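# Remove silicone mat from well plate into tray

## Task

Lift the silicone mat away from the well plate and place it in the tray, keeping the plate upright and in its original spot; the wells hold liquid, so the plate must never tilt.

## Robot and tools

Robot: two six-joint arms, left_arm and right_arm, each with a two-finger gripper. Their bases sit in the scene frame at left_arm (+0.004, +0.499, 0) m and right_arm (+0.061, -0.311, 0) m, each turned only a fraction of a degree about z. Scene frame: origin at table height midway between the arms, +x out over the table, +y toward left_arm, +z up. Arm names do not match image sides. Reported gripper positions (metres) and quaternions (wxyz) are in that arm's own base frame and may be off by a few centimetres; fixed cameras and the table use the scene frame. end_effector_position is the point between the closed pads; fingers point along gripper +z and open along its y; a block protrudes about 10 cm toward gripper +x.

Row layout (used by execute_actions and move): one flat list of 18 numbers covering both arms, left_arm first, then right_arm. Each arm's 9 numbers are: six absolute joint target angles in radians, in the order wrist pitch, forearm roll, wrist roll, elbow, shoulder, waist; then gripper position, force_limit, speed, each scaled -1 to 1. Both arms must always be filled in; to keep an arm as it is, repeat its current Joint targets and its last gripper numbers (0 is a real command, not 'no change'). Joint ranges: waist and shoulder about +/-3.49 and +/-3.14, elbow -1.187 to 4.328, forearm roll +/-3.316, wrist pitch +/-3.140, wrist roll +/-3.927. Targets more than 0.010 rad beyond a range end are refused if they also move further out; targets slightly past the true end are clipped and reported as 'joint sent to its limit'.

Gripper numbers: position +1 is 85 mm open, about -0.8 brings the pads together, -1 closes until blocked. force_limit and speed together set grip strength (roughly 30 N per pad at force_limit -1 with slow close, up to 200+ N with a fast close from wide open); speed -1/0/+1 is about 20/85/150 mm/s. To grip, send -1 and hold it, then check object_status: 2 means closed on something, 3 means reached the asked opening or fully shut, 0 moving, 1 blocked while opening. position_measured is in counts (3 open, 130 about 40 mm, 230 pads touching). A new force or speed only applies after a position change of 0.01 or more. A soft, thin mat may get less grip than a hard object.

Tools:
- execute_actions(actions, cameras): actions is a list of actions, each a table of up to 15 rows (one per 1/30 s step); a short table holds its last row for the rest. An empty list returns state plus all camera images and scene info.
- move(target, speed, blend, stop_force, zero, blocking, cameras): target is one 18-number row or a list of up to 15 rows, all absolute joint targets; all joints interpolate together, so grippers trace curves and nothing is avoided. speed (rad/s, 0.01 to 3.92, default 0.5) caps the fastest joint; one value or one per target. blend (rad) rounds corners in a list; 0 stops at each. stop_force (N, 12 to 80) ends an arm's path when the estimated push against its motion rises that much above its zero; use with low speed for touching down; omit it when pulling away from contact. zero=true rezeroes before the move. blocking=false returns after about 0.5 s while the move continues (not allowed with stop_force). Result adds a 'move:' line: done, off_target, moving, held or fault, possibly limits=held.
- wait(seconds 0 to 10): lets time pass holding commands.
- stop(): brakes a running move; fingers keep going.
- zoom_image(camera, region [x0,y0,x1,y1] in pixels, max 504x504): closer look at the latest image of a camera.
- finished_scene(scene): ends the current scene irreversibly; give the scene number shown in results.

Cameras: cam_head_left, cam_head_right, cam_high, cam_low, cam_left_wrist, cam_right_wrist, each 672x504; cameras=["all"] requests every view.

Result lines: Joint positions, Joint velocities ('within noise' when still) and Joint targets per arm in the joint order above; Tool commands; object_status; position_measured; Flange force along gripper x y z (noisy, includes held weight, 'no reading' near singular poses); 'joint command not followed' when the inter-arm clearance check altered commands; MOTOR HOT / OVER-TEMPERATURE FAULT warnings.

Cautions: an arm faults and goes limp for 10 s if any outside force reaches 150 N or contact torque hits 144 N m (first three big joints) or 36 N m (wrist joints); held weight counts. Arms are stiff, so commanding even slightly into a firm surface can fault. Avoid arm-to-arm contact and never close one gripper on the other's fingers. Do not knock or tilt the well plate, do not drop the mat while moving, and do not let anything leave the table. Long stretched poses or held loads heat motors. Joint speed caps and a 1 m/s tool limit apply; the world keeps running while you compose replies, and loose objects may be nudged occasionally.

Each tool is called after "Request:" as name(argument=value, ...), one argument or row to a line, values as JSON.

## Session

Request:
execute_actions(
  actions=[],
)

Request:
zoom_image(
  camera="cam_low",
  region=[40, 280, 340, 380],
)

Scene clock: 0.00 s.
left_arm: end_effector_position=(+0.6318, -0.2383, +0.3003) position_measured=3 object_status=3 end_effector_quat_wxyz=(-0.093, -0.543, +0.821, -0.148) | right_arm: end_effector_position=(+0.3431, +0.3387, +0.3078) position_measured=3 object_status=3 end_effector_quat_wxyz=(-0.158, -0.467, +0.861, -0.125)
Joint names: [wrist pitch, forearm roll, wrist roll, elbow, shoulder, waist]
Joint positions: left_arm=[-1.572 0.351 1.186 0.53 0.514 -0.014] | right_arm=[-2.034 0.039 -0.071 0.446 0.388 1.075]
Joint velocities: within noise
Flange force (N): no reading
Joint targets: left_arm=[-1.572 0.351 1.186 0.530 0.514 -0.014] | right_arm=[-2.034 0.039 -0.071 0.446 0.388 1.075]
Tool commands: left_gripper/position=+1.0 left_gripper/force_limit=+1.0 left_gripper/speed=+1.0 right_gripper/position=+1.0 right_gripper/force_limit=+1.0 right_gripper/speed=+1.0

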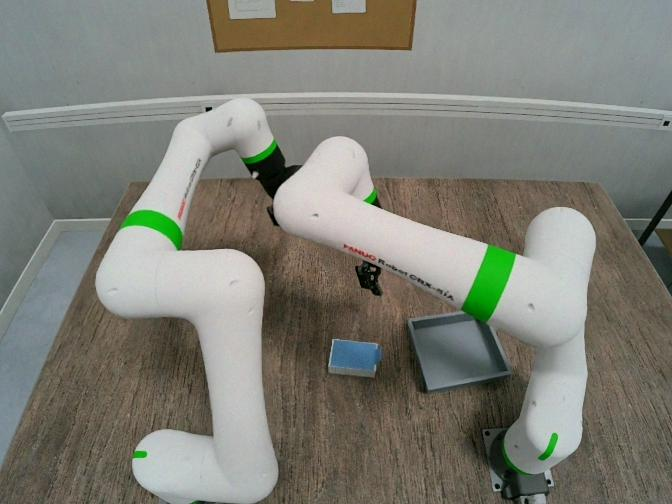

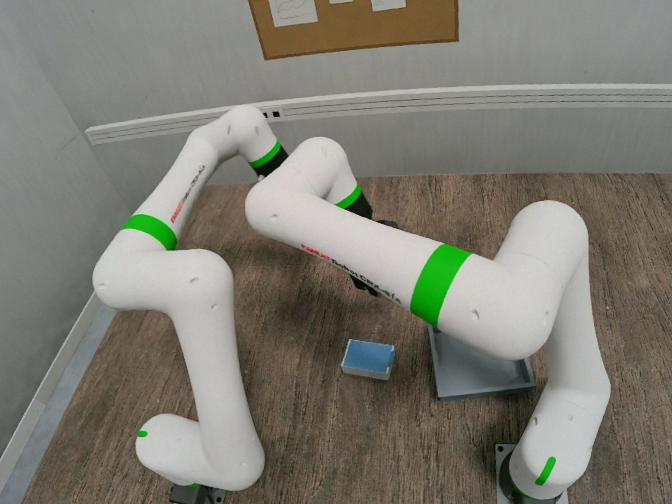

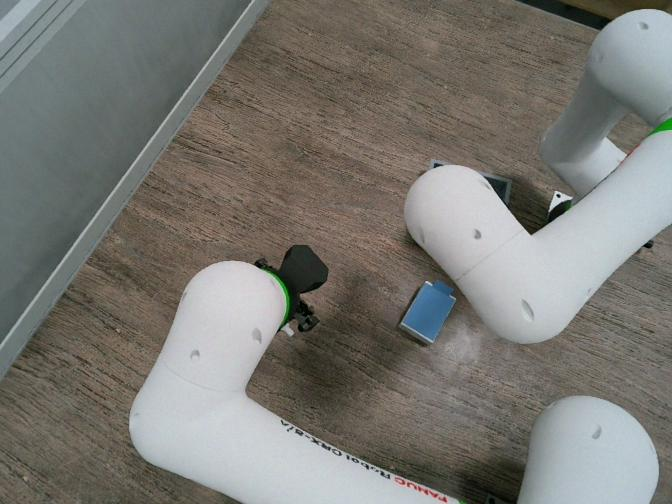

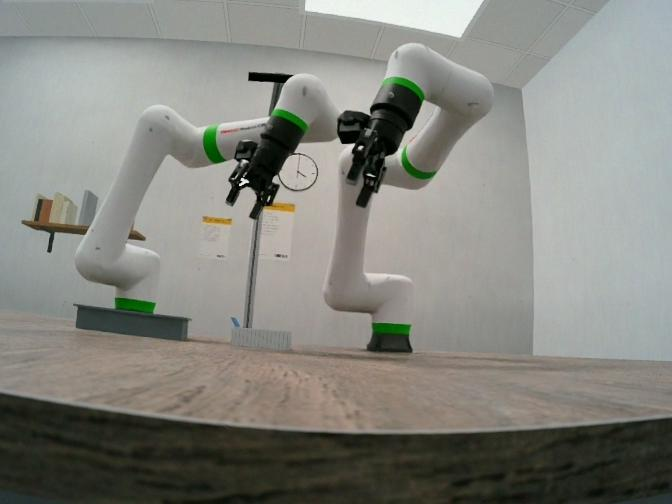

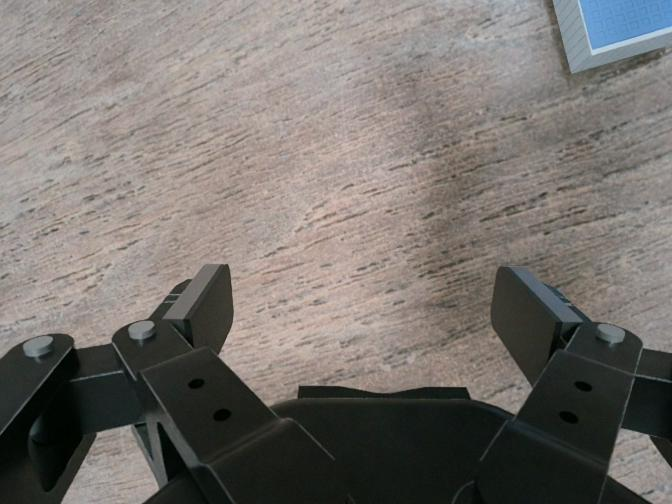

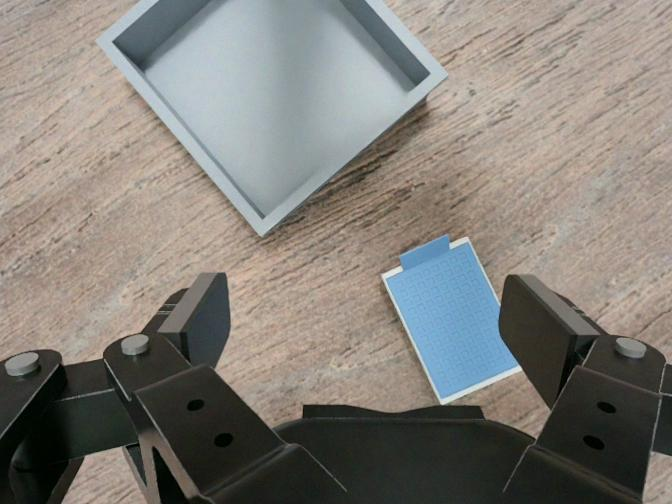

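Scaled by 1.680 from the camera's 672x504 image, which has a finer 960x720 frame.

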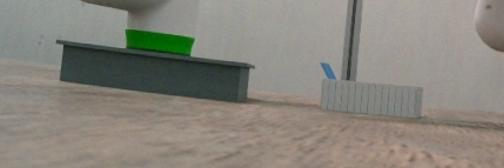

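Request:
move(
  target=[-0.8788,1.1356,2.417,-0.5,-0.1,0.5,-1,1,-1,-1.2126,0,-1.1402,-0.2626,0.0956,1.1402,1,-1,-1],
  speed=0.9,
  cameras=["cam_right_wrist","cam_low"],
)

Request:
zoom_image(
  camera="cam_low",
  region=[180, 270, 330, 370],
)

Scene clock: 5.00 s.
left_arm: end_effector_position=(+0.6092, +0.0218, +0.3631) position_measured=231 object_status=0 end_effector_quat_wxyz=(+0.306, +0.860, +0.184, +0.365) | right_arm: end_effector_position=(+0.3026, +0.3472, +0.1300) position_measured=3 object_status=3 end_effector_quat_wxyz=(+0.000, +0.000, +1.000, +0.000)
Joint names: [wrist pitch, forearm roll, wrist roll, elbow, shoulder, waist]
Joint positions: left_arm=[-0.879 1.136 2.417 -0.5 -0.1 0.5] | right_arm=[-1.213 0 -1.14 -0.263 0.096 1.14]
Flange force (N): left_arm=[6.4 2.3 6.5] | right_arm=[2.7 -2.3 1.8]
Joint targets: left_arm=[-0.879 1.136 2.417 -0.500 -0.100 0.500] | right_arm=[-1.213 0.000 -1.140 -0.263 0.096 1.140]
move: done
Images, in order (width x height): cam_low 672x504, cam_right_wrist 672x504.

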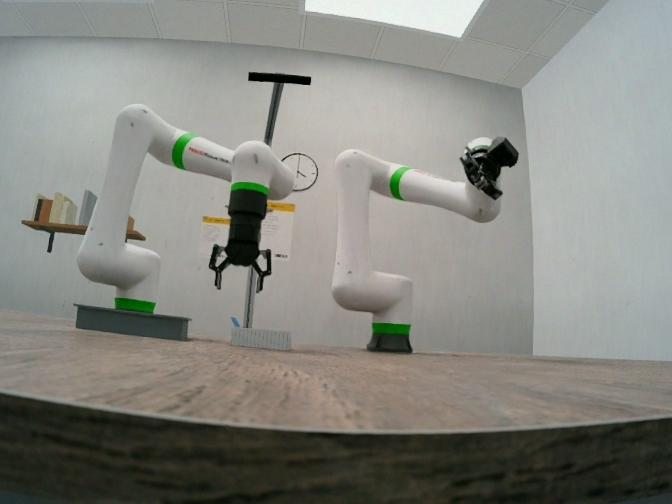

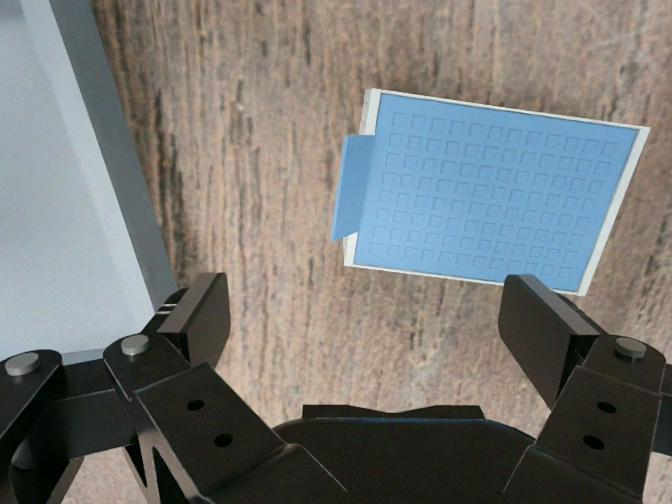

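Scaled by 3.360 from the camera's 672x504 image, which has a finer 960x720 frame.

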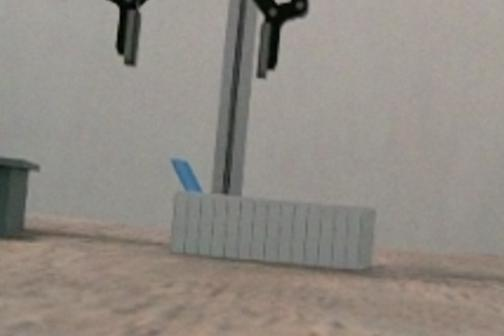

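Request:
move(
  target=[
    [-0.8788,1.1356,2.417,-0.5,-0.1,0.5,-1,1,-1,-1.0495,0,-1.3122,-0.3723,0.1490,1.1852,1,-1,-1],
    [-0.8788,1.1356,2.417,-0.5,-0.1,0.5,-1,1,-1,-1.0495,0,-1.3122,-0.3723,0.1490,1.1852,-1,-1,-0.6],
    [-0.8293,1.1940,2.4368,-0.8814,0.0683,-0.2384,-1,1,-1,-1.0495,0,-1.3122,-0.3723,0.1490,1.1852,-1,-1,-0.6],
  ],
  speed=[0.25,0.25,0.5],
  cameras=["cam_right_wrist","cam_low","cam_left_wrist"],
)

Request:
zoom_image(
  camera="cam_low",
  region=[180, 230, 330, 370],
)

Scene clock: 11.83 s.
left_arm: end_effector_position=(+0.3564, -0.3562, +0.0939) position_measured=231 object_status=3 end_effector_quat_wxyz=(+0.383, +0.924, +0.001, +0.003) | right_arm: end_effector_position=(+0.2836, +0.3530, +0.0639) position_measured=227 object_status=2 end_effector_quat_wxyz=(+0.000, +0.063, +0.998, +0.000)
Joint names: [wrist pitch, forearm roll, wrist roll, elbow, shoulder, waist]
Joint positions: left_arm=[-0.829 1.194 2.437 -0.881 0.068 -0.238] | right_arm=[-1.049 0 -1.312 -0.372 0.149 1.185]
Flange force (N): left_arm=[6.2 3.1 7.6] | right_arm=[2.0 -2.1 1.1]
Joint targets: left_arm=[-0.829 1.194 2.437 -0.881 0.068 -0.238] | right_arm=[-1.050 0.000 -1.312 -0.372 0.149 1.185]
move: done
Images, in order (width x height): cam_low 672x504, cam_left_wrist 672x504, cam_right_wrist 672x504.

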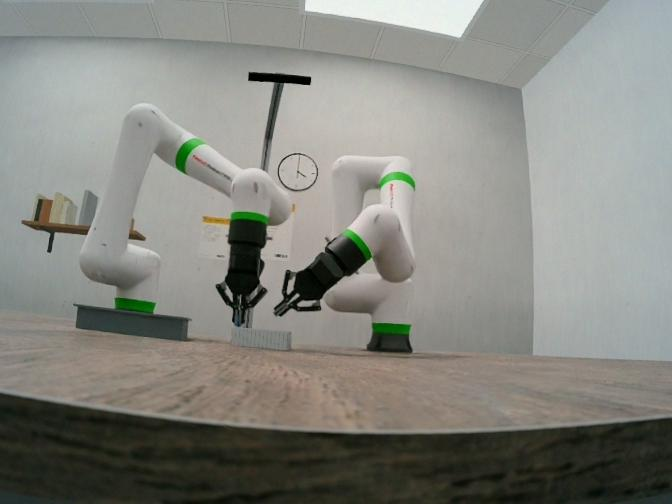

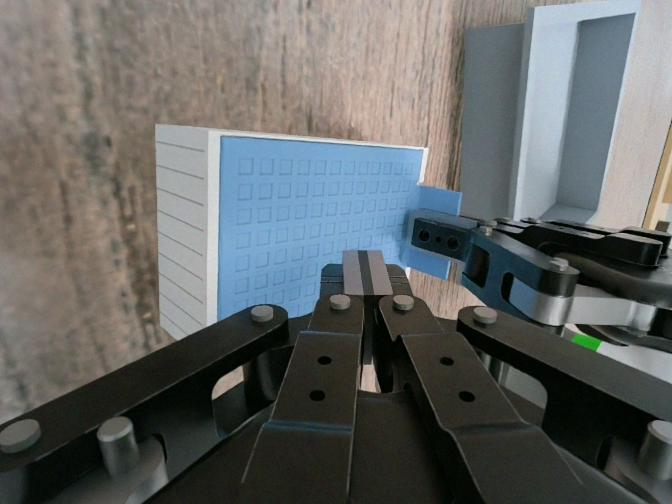

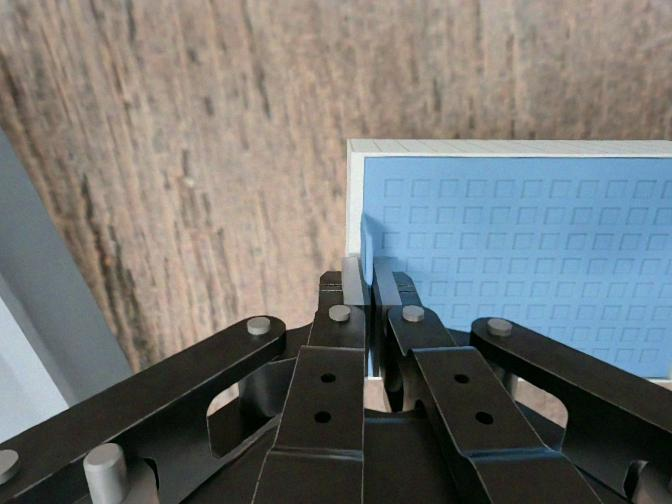

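Scaled by 3.360 from the camera's 672x504 image, which has a finer 960x720 frame.

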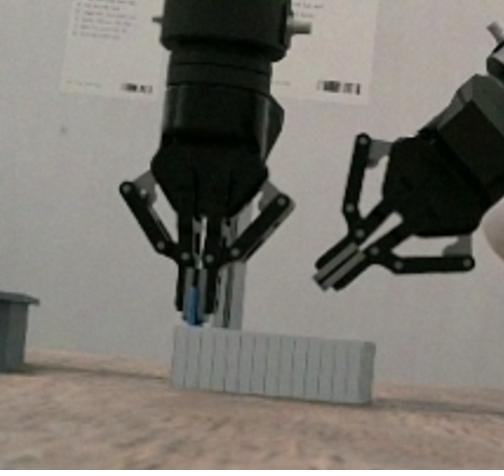

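Request:
move(
  target=[-0.7677,1.3377,2.2914,-0.9224,0.1440,-0.2879,-1,1,-1,-1.0495,0,-1.3122,-0.3723,0.1490,1.1852,-1,-1,-0.6],
  speed=0.08,
  stop_force=15,
)

Scene clock: 14.60 s.
left_arm: end_effector_position=(+0.3559, -0.3572, +0.0591) position_measured=231 object_status=3 end_effector_quat_wxyz=(+0.383, +0.924, +0.001, +0.003) | right_arm: end_effector_position=(+0.2836, +0.3530, +0.0639) position_measured=227 object_status=2 end_effector_quat_wxyz=(+0.000, +0.063, +0.998, +0.000)
Joint names: [wrist pitch, forearm roll, wrist roll, elbow, shoulder, waist]
Joint positions: left_arm=[-0.774 1.323 2.306 -0.918 0.136 -0.283] | right_arm=[-1.049 0 -1.312 -0.372 0.149 1.185]
Flange force (N): left_arm=[0.9 21.5 -20.5] | right_arm=[2.5 -2.1 0.9]
Joint targets: left_arm=[-0.774 1.323 2.306 -0.918 0.136 -0.283] | right_arm=[-1.050 0.000 -1.312 -0.372 0.149 1.185]
move: contact (left_arm); left_arm: the forearm roll is farthest, 0.015 rad from its target

Request:
move(
  target=[
    [-0.774,1.323,2.306,-0.918,0.136,-0.283,-1,1,-1,-1.1170,0,-1.3192,-0.3118,0.142,1.1922,-1,-1,-0.6],
    [-0.774,1.323,2.306,-0.918,0.136,-0.283,-1,1,-1,-1.2330,0,-1.3343,-0.1818,0.1560,1.2073,-1,-1,-0.6],
  ],
  speed=0.07,
  blend=[0.02,0],
  cameras=["cam_right_wrist","cam_low"],
)

Request:
zoom_image(
  camera="cam_low",
  region=[180, 230, 330, 370],
)

Scene clock: 17.93 s.
left_arm: end_effector_position=(+0.3559, -0.3571, +0.0590) position_measured=231 object_status=3 end_effector_quat_wxyz=(+0.383, +0.924, +0.001, +0.003) | right_arm: end_effector_position=(+0.2884, +0.3925, +0.1351) position_measured=227 object_status=2 end_effector_quat_wxyz=(+0.000, +0.063, +0.998, +0.000)
Joint names: [wrist pitch, forearm roll, wrist roll, elbow, shoulder, waist]
Joint positions: left_arm=[-0.774 1.323 2.306 -0.918 0.136 -0.283] | right_arm=[-1.233 0 -1.334 -0.182 0.156 1.207]
Flange force (N): left_arm=[0.9 24.8 -22.5] | right_arm=[1.8 -0.9 5.4]
Joint targets: left_arm=[-0.774 1.323 2.306 -0.918 0.136 -0.283] | right_arm=[-1.233 0.000 -1.334 -0.182 0.156 1.207]
move: done
Images, in order (width x height): cam_low 672x504, cam_right_wrist 672x504.

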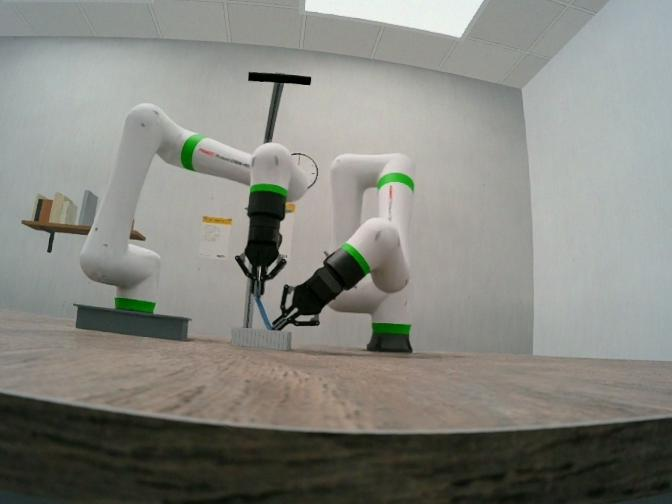

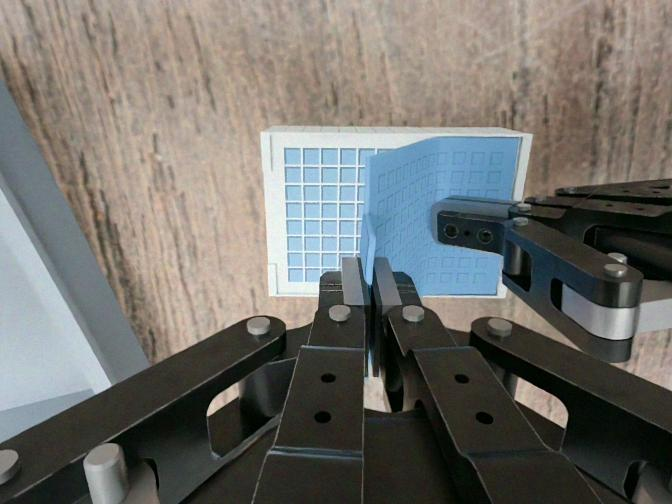

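Scaled by 3.360 from the camera's 672x504 image, which has a finer 960x720 frame.

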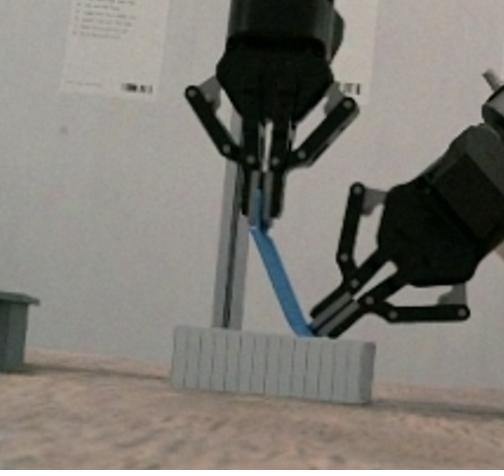

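Request:
move(
  target=[
    [-0.774,1.323,2.306,-0.918,0.136,-0.283,-1,1,-1,-1.2098,0,-1.3313,-0.2078,0.1532,1.2043,-1,-1,-0.6],
    [-0.786,1.295,2.335,-0.910,0.121,-0.273,-1,1,-1,-1.2098,0,-1.3313,-0.2078,0.1532,1.2043,-1,-1,-0.6],
    [-0.834,1.224,2.320,-0.8876,0.140,-0.1785,-1,1,-1,-1.2098,0,-1.3313,-0.2078,0.1532,1.2043,-1,-1,-0.6],
  ],
  speed=[0.1,0.06,0.15],
)

Request:
move(
  target=[-0.8205,1.251,2.2895,-0.8963,0.1577,-0.1873,-1,1,-1,-1.2098,0,-1.3313,-0.2078,0.1532,1.2043,-1,-1,-0.6],
  speed=0.04,
  stop_force=15,
  cameras=["cam_right_wrist","cam_low"],
)

Request:
zoom_image(
  camera="cam_low",
  region=[180, 230, 330, 370],
)

Scene clock: 20.53 s.
left_arm: end_effector_position=(+0.3721, -0.3331, +0.0658) position_measured=231 object_status=3 end_effector_quat_wxyz=(+0.384, +0.923, +0.001, +0.003) | right_arm: end_effector_position=(+0.2879, +0.3874, +0.1259) position_measured=227 object_status=2 end_effector_quat_wxyz=(+0.000, +0.063, +0.998, +0.000)
Joint names: [wrist pitch, forearm roll, wrist roll, elbow, shoulder, waist]
Joint positions: left_arm=[-0.834 1.224 2.32 -0.888 0.14 -0.179] | right_arm=[-1.21 0 -1.331 -0.208 0.153 1.204]
Flange force (N): left_arm=[6.2 1.3 6.9] | right_arm=[2.0 -2.6 1.5]
Joint targets: left_arm=[-0.834 1.224 2.320 -0.888 0.140 -0.178] | right_arm=[-1.210 0.000 -1.331 -0.208 0.153 1.204]
move: done

Scene clock: 21.60 s.
left_arm: end_effector_position=(+0.3718, -0.3330, +0.0600) position_measured=231 object_status=3 end_effector_quat_wxyz=(+0.384, +0.923, +0.001, +0.003) | right_arm: end_effector_position=(+0.2879, +0.3874, +0.1259) position_measured=227 object_status=2 end_effector_quat_wxyz=(+0.000, +0.063, +0.998, +0.000)
Joint names: [wrist pitch, forearm roll, wrist roll, elbow, shoulder, waist]
Joint positions: left_arm=[-0.826 1.242 2.3 -0.893 0.151 -0.184] | right_arm=[-1.21 0 -1.331 -0.208 0.153 1.204]
Flange force (N): left_arm=[-1.8 19.3 -23.0] | right_arm=[2.2 -2.6 1.8]
Joint targets: left_arm=[-0.826 1.242 2.300 -0.893 0.151 -0.184] | right_arm=[-1.210 0.000 -1.331 -0.208 0.153 1.204]
move: contact (left_arm); left_arm: the wrist roll is farthest, 0.011 rad from its target
Images, in order (width x height): cam_low 672x504, cam_right_wrist 672x504.

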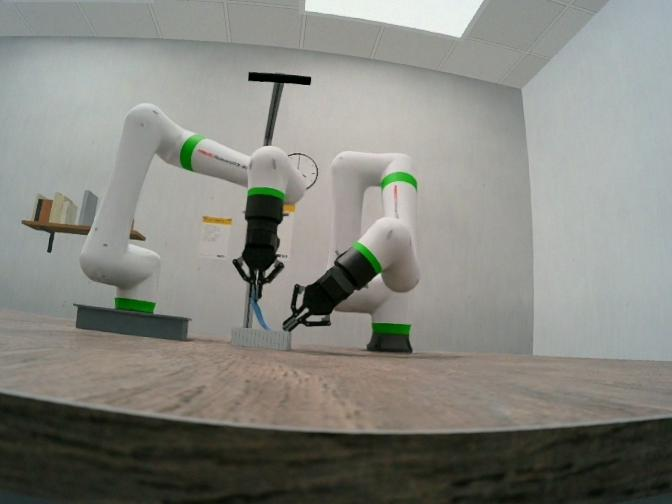

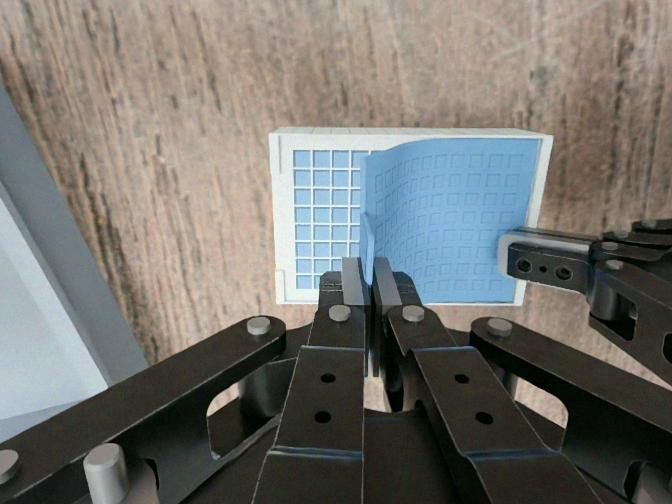

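Scaled by 3.360 from the camera's 672x504 image, which has a finer 960x720 frame.

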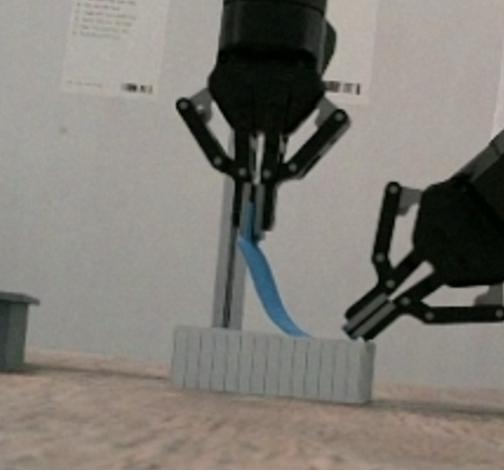

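Request:
move(
  target=[
    [-0.826,1.242,2.300,-0.893,0.151,-0.184,-1,1,-1,-1.2998,0,-1.3462,-0.0791,0.1919,1.2192,-1,-1,-0.6],
    [-0.826,1.242,2.300,-0.893,0.151,-0.184,-1,1,-1,-1.3746,0,-1.3534,0.0111,0.2073,1.2264,-1,-1,-0.6],
  ],
  speed=0.07,
  blend=[0.02,0],
  cameras=["cam_right_wrist","cam_low"],
)

Request:
zoom_image(
  camera="cam_low",
  region=[180, 230, 330, 370],
)

Scene clock: 25.33 s.
left_arm: end_effector_position=(+0.3719, -0.3330, +0.0602) position_measured=231 object_status=3 end_effector_quat_wxyz=(+0.384, +0.923, +0.001, +0.003) | right_arm: end_effector_position=(+0.2932, +0.4325, +0.1900) position_measured=227 object_status=2 end_effector_quat_wxyz=(+0.000, +0.063, +0.998, +0.000)
Joint names: [wrist pitch, forearm roll, wrist roll, elbow, shoulder, waist]
Joint positions: left_arm=[-0.826 1.242 2.3 -0.893 0.151 -0.184] | right_arm=[-1.375 0 -1.353 0.011 0.207 1.226]
Flange force (N): left_arm=[6.0 16.6 -4.9] | right_arm=[1.8 -2.5 2.7]
Joint targets: left_arm=[-0.826 1.242 2.300 -0.893 0.151 -0.184] | right_arm=[-1.375 0.000 -1.353 0.011 0.207 1.226]
move: done
Images, in order (width x height): cam_low 672x504, cam_right_wrist 672x504.

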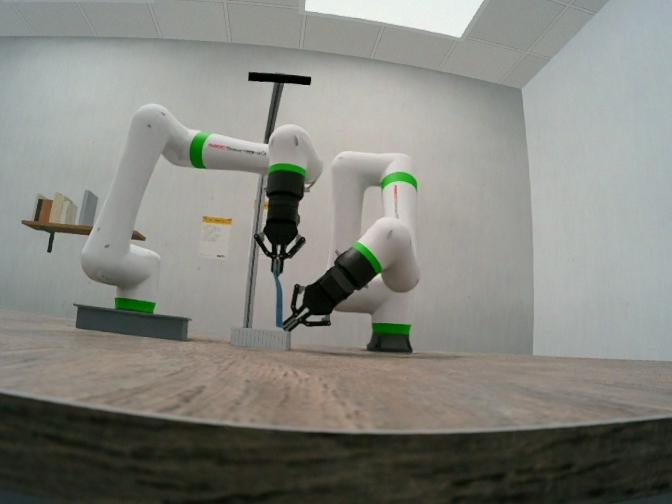

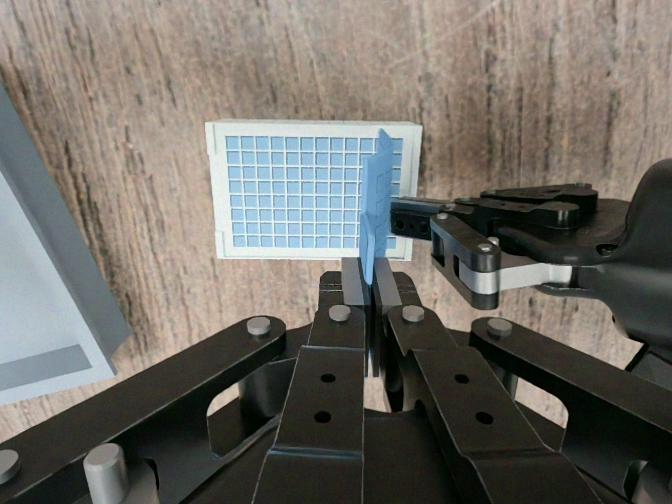

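Scaled by 3.360 from the camera's 672x504 image, which has a finer 960x720 frame.

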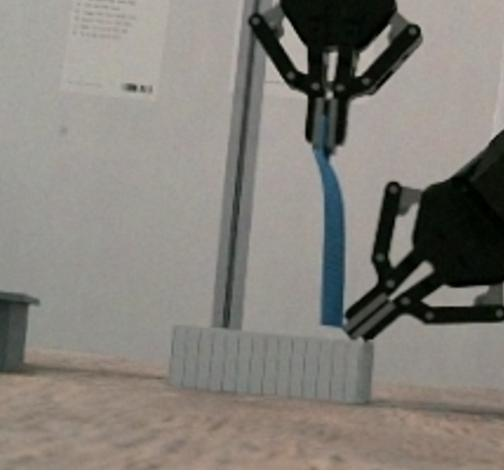

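Request:
move(
  target=[
    [-0.8788,1.1356,2.417,-0.8597,0.0836,-0.1505,-1,1,-1,-1.4774,0,-1.3534,0.0984,0.1918,1.2264,-1,-1,-0.6],
    [-0.8788,1.1356,2.417,-0.6,-0.05,0.4,-1,1,-1,-1.5479,0,-0.9305,-0.3576,-0.3347,0.8035,-1,-1,-0.6],
  ],
  speed=[0.2,0.5],
  cameras=["cam_right_wrist","cam_low","cam_high","cam_head_left"],
)

Scene clock: 28.30 s.
left_arm: end_effector_position=(+0.5895, -0.0471, +0.2796) position_measured=231 object_status=3 end_effector_quat_wxyz=(+0.338, +0.880, +0.173, +0.284) | right_arm: end_effector_position=(+0.2985, +0.1223, +0.2500) position_measured=227 object_status=2 end_effector_quat_wxyz=(+0.000, +0.063, +0.998, +0.000)
Joint names: [wrist pitch, forearm roll, wrist roll, elbow, shoulder, waist]
Joint positions: left_arm=[-0.879 1.136 2.417 -0.6 -0.05 0.4] | right_arm=[-1.548 0 -0.931 -0.358 -0.335 0.804]
Flange force (N): left_arm=[6.5 1.8 6.5] | right_arm=[4.2 -1.1 3.6]
Joint targets: left_arm=[-0.879 1.136 2.417 -0.600 -0.050 0.400] | right_arm=[-1.548 0.000 -0.931 -0.358 -0.335 0.803]
move: done
Images, in order (width x height): cam_head_left 672x504, cam_high 672x504, cam_low 672x504, cam_right_wrist 672x504.

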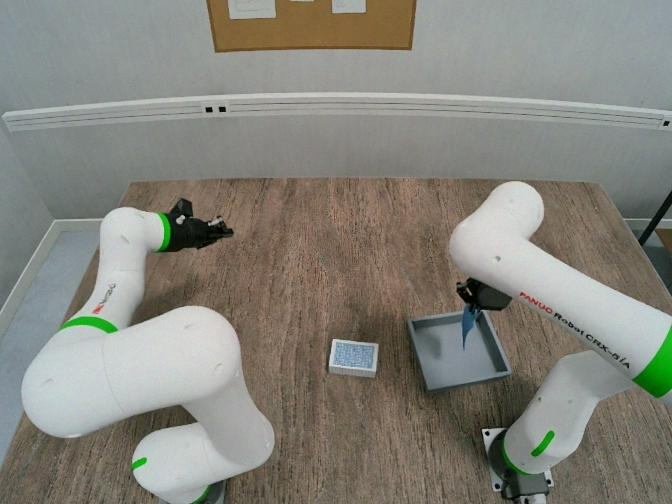

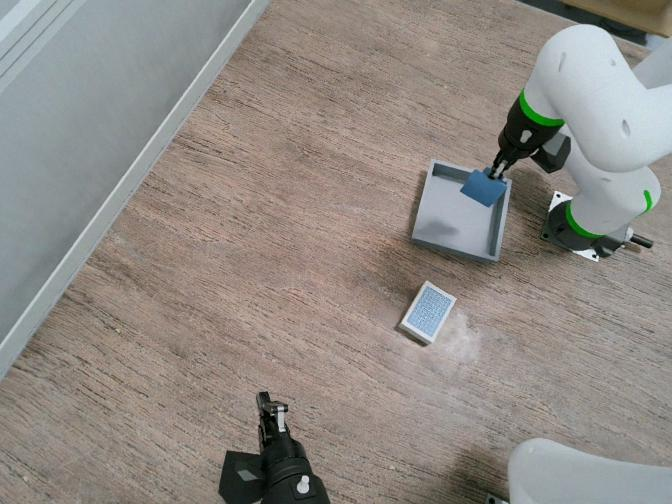

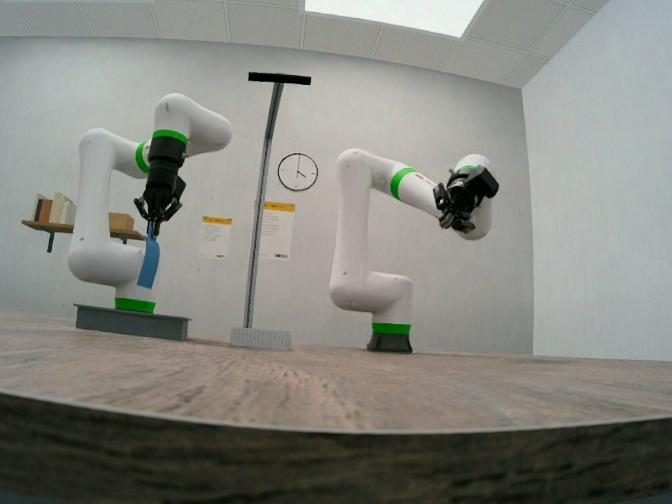

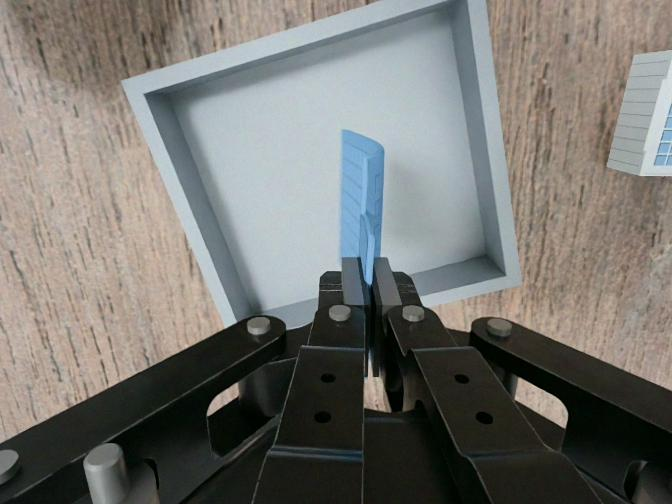

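Request:
move(
  target=[
    [-0.8788,1.1356,2.417,-0.6,-0.05,0.4,-1,1,-1,-1.3395,0,-0.9305,-0.537,-0.3057,0.8035,-1,-1,-0.6],
    [-0.8788,1.1356,2.417,-0.6,-0.05,0.4,-1,1,-1,-1.1112,0,-0.8813,-0.7005,-0.2409,0.7543,-1,-1,-0.6],
  ],
  speed=0.22,
  blend=[0.03,0],
  cameras=["cam_right_wrist"],
)

Scene clock: 31.03 s.
left_arm: end_effector_position=(+0.5895, -0.0471, +0.2796) position_measured=231 object_status=3 end_effector_quat_wxyz=(+0.338, +0.880, +0.173, +0.284) | right_arm: end_effector_position=(+0.2986, +0.1022, +0.0801) position_measured=227 object_status=2 end_effector_quat_wxyz=(+0.000, +0.063, +0.998, +0.000)
Joint names: [wrist pitch, forearm roll, wrist roll, elbow, shoulder, waist]
Joint positions: left_arm=[-0.879 1.136 2.417 -0.6 -0.05 0.4] | right_arm=[-1.111 0 -0.881 -0.7 -0.241 0.754]
Flange force (N): left_arm=[6.6 2.3 6.6] | right_arm=[4.5 -1.2 1.4]
Joint targets: left_arm=[-0.879 1.136 2.417 -0.600 -0.050 0.400] | right_arm=[-1.111 0.000 -0.881 -0.701 -0.241 0.754]
move: done
Images, in order (width x height): cam_right_wrist 672x504.

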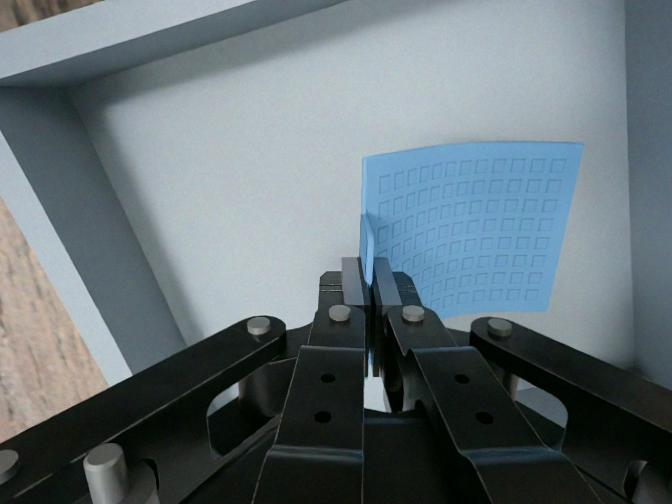

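Request:
move(
  target=[
    [-0.8788,1.1356,2.417,-0.6,-0.05,0.4,-1,1,-1,-1.0358,0,-0.8813,-0.7372,-0.2022,0.7543,-1,-1,-0.6],
    [-0.8788,1.1356,2.417,-0.6,-0.05,0.4,-1,1,-1,-1.0358,0,-0.8813,-0.7372,-0.2022,0.7543,0,-1,-1],
    [-0.8788,1.1356,2.417,-0.6,-0.05,0.4,-1,1,-1,-1.3395,0,-0.9305,-0.537,-0.3057,0.8035,0,-1,-1],
  ],
  speed=[0.15,0.15,0.3],
  cameras=["cam_right_wrist","cam_head_left"],
)

Scene clock: 35.53 s.
left_arm: end_effector_position=(+0.5895, -0.0471, +0.2796) position_measured=231 object_status=3 end_effector_quat_wxyz=(+0.338, +0.880, +0.173, +0.284) | right_arm: end_effector_position=(+0.2985, +0.1222, +0.1650) position_measured=128 object_status=3 end_effector_quat_wxyz=(+0.000, +0.063, +0.998, +0.000)
Joint names: [wrist pitch, forearm roll, wrist roll, elbow, shoulder, waist]
Joint positions: left_arm=[-0.879 1.136 2.417 -0.6 -0.05 0.4] | right_arm=[-1.339 0 -0.93 -0.537 -0.306 0.803]
Flange force (N): left_arm=[6.6 2.2 6.5] | right_arm=[4.4 -1.7 1.9]
Joint targets: left_arm=[-0.879 1.136 2.417 -0.600 -0.050 0.400] | right_arm=[-1.339 0.000 -0.931 -0.537 -0.306 0.803]
move: done
Images, in order (width x height): cam_head_left 672x504, cam_right_wrist 672x504.

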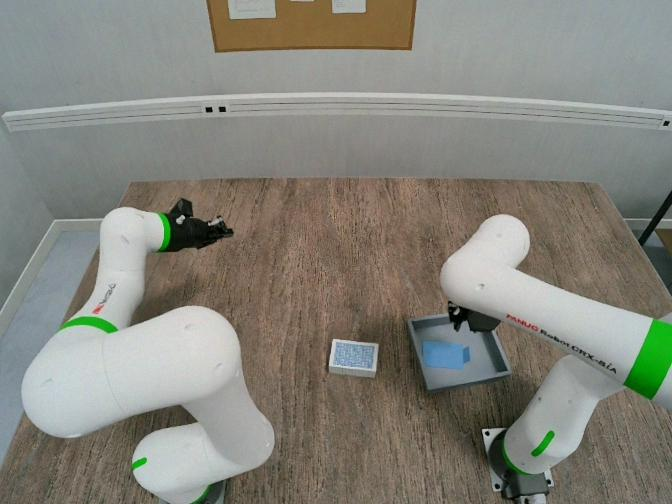

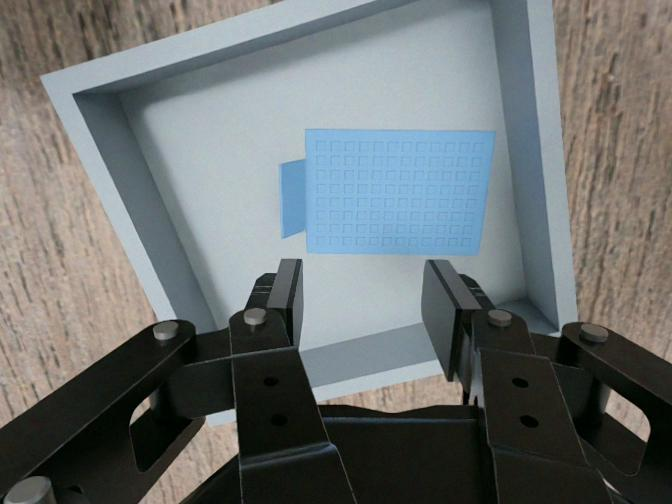

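Request:
finished_scene(
  scene=2,
)

The scene is finished: the task was done.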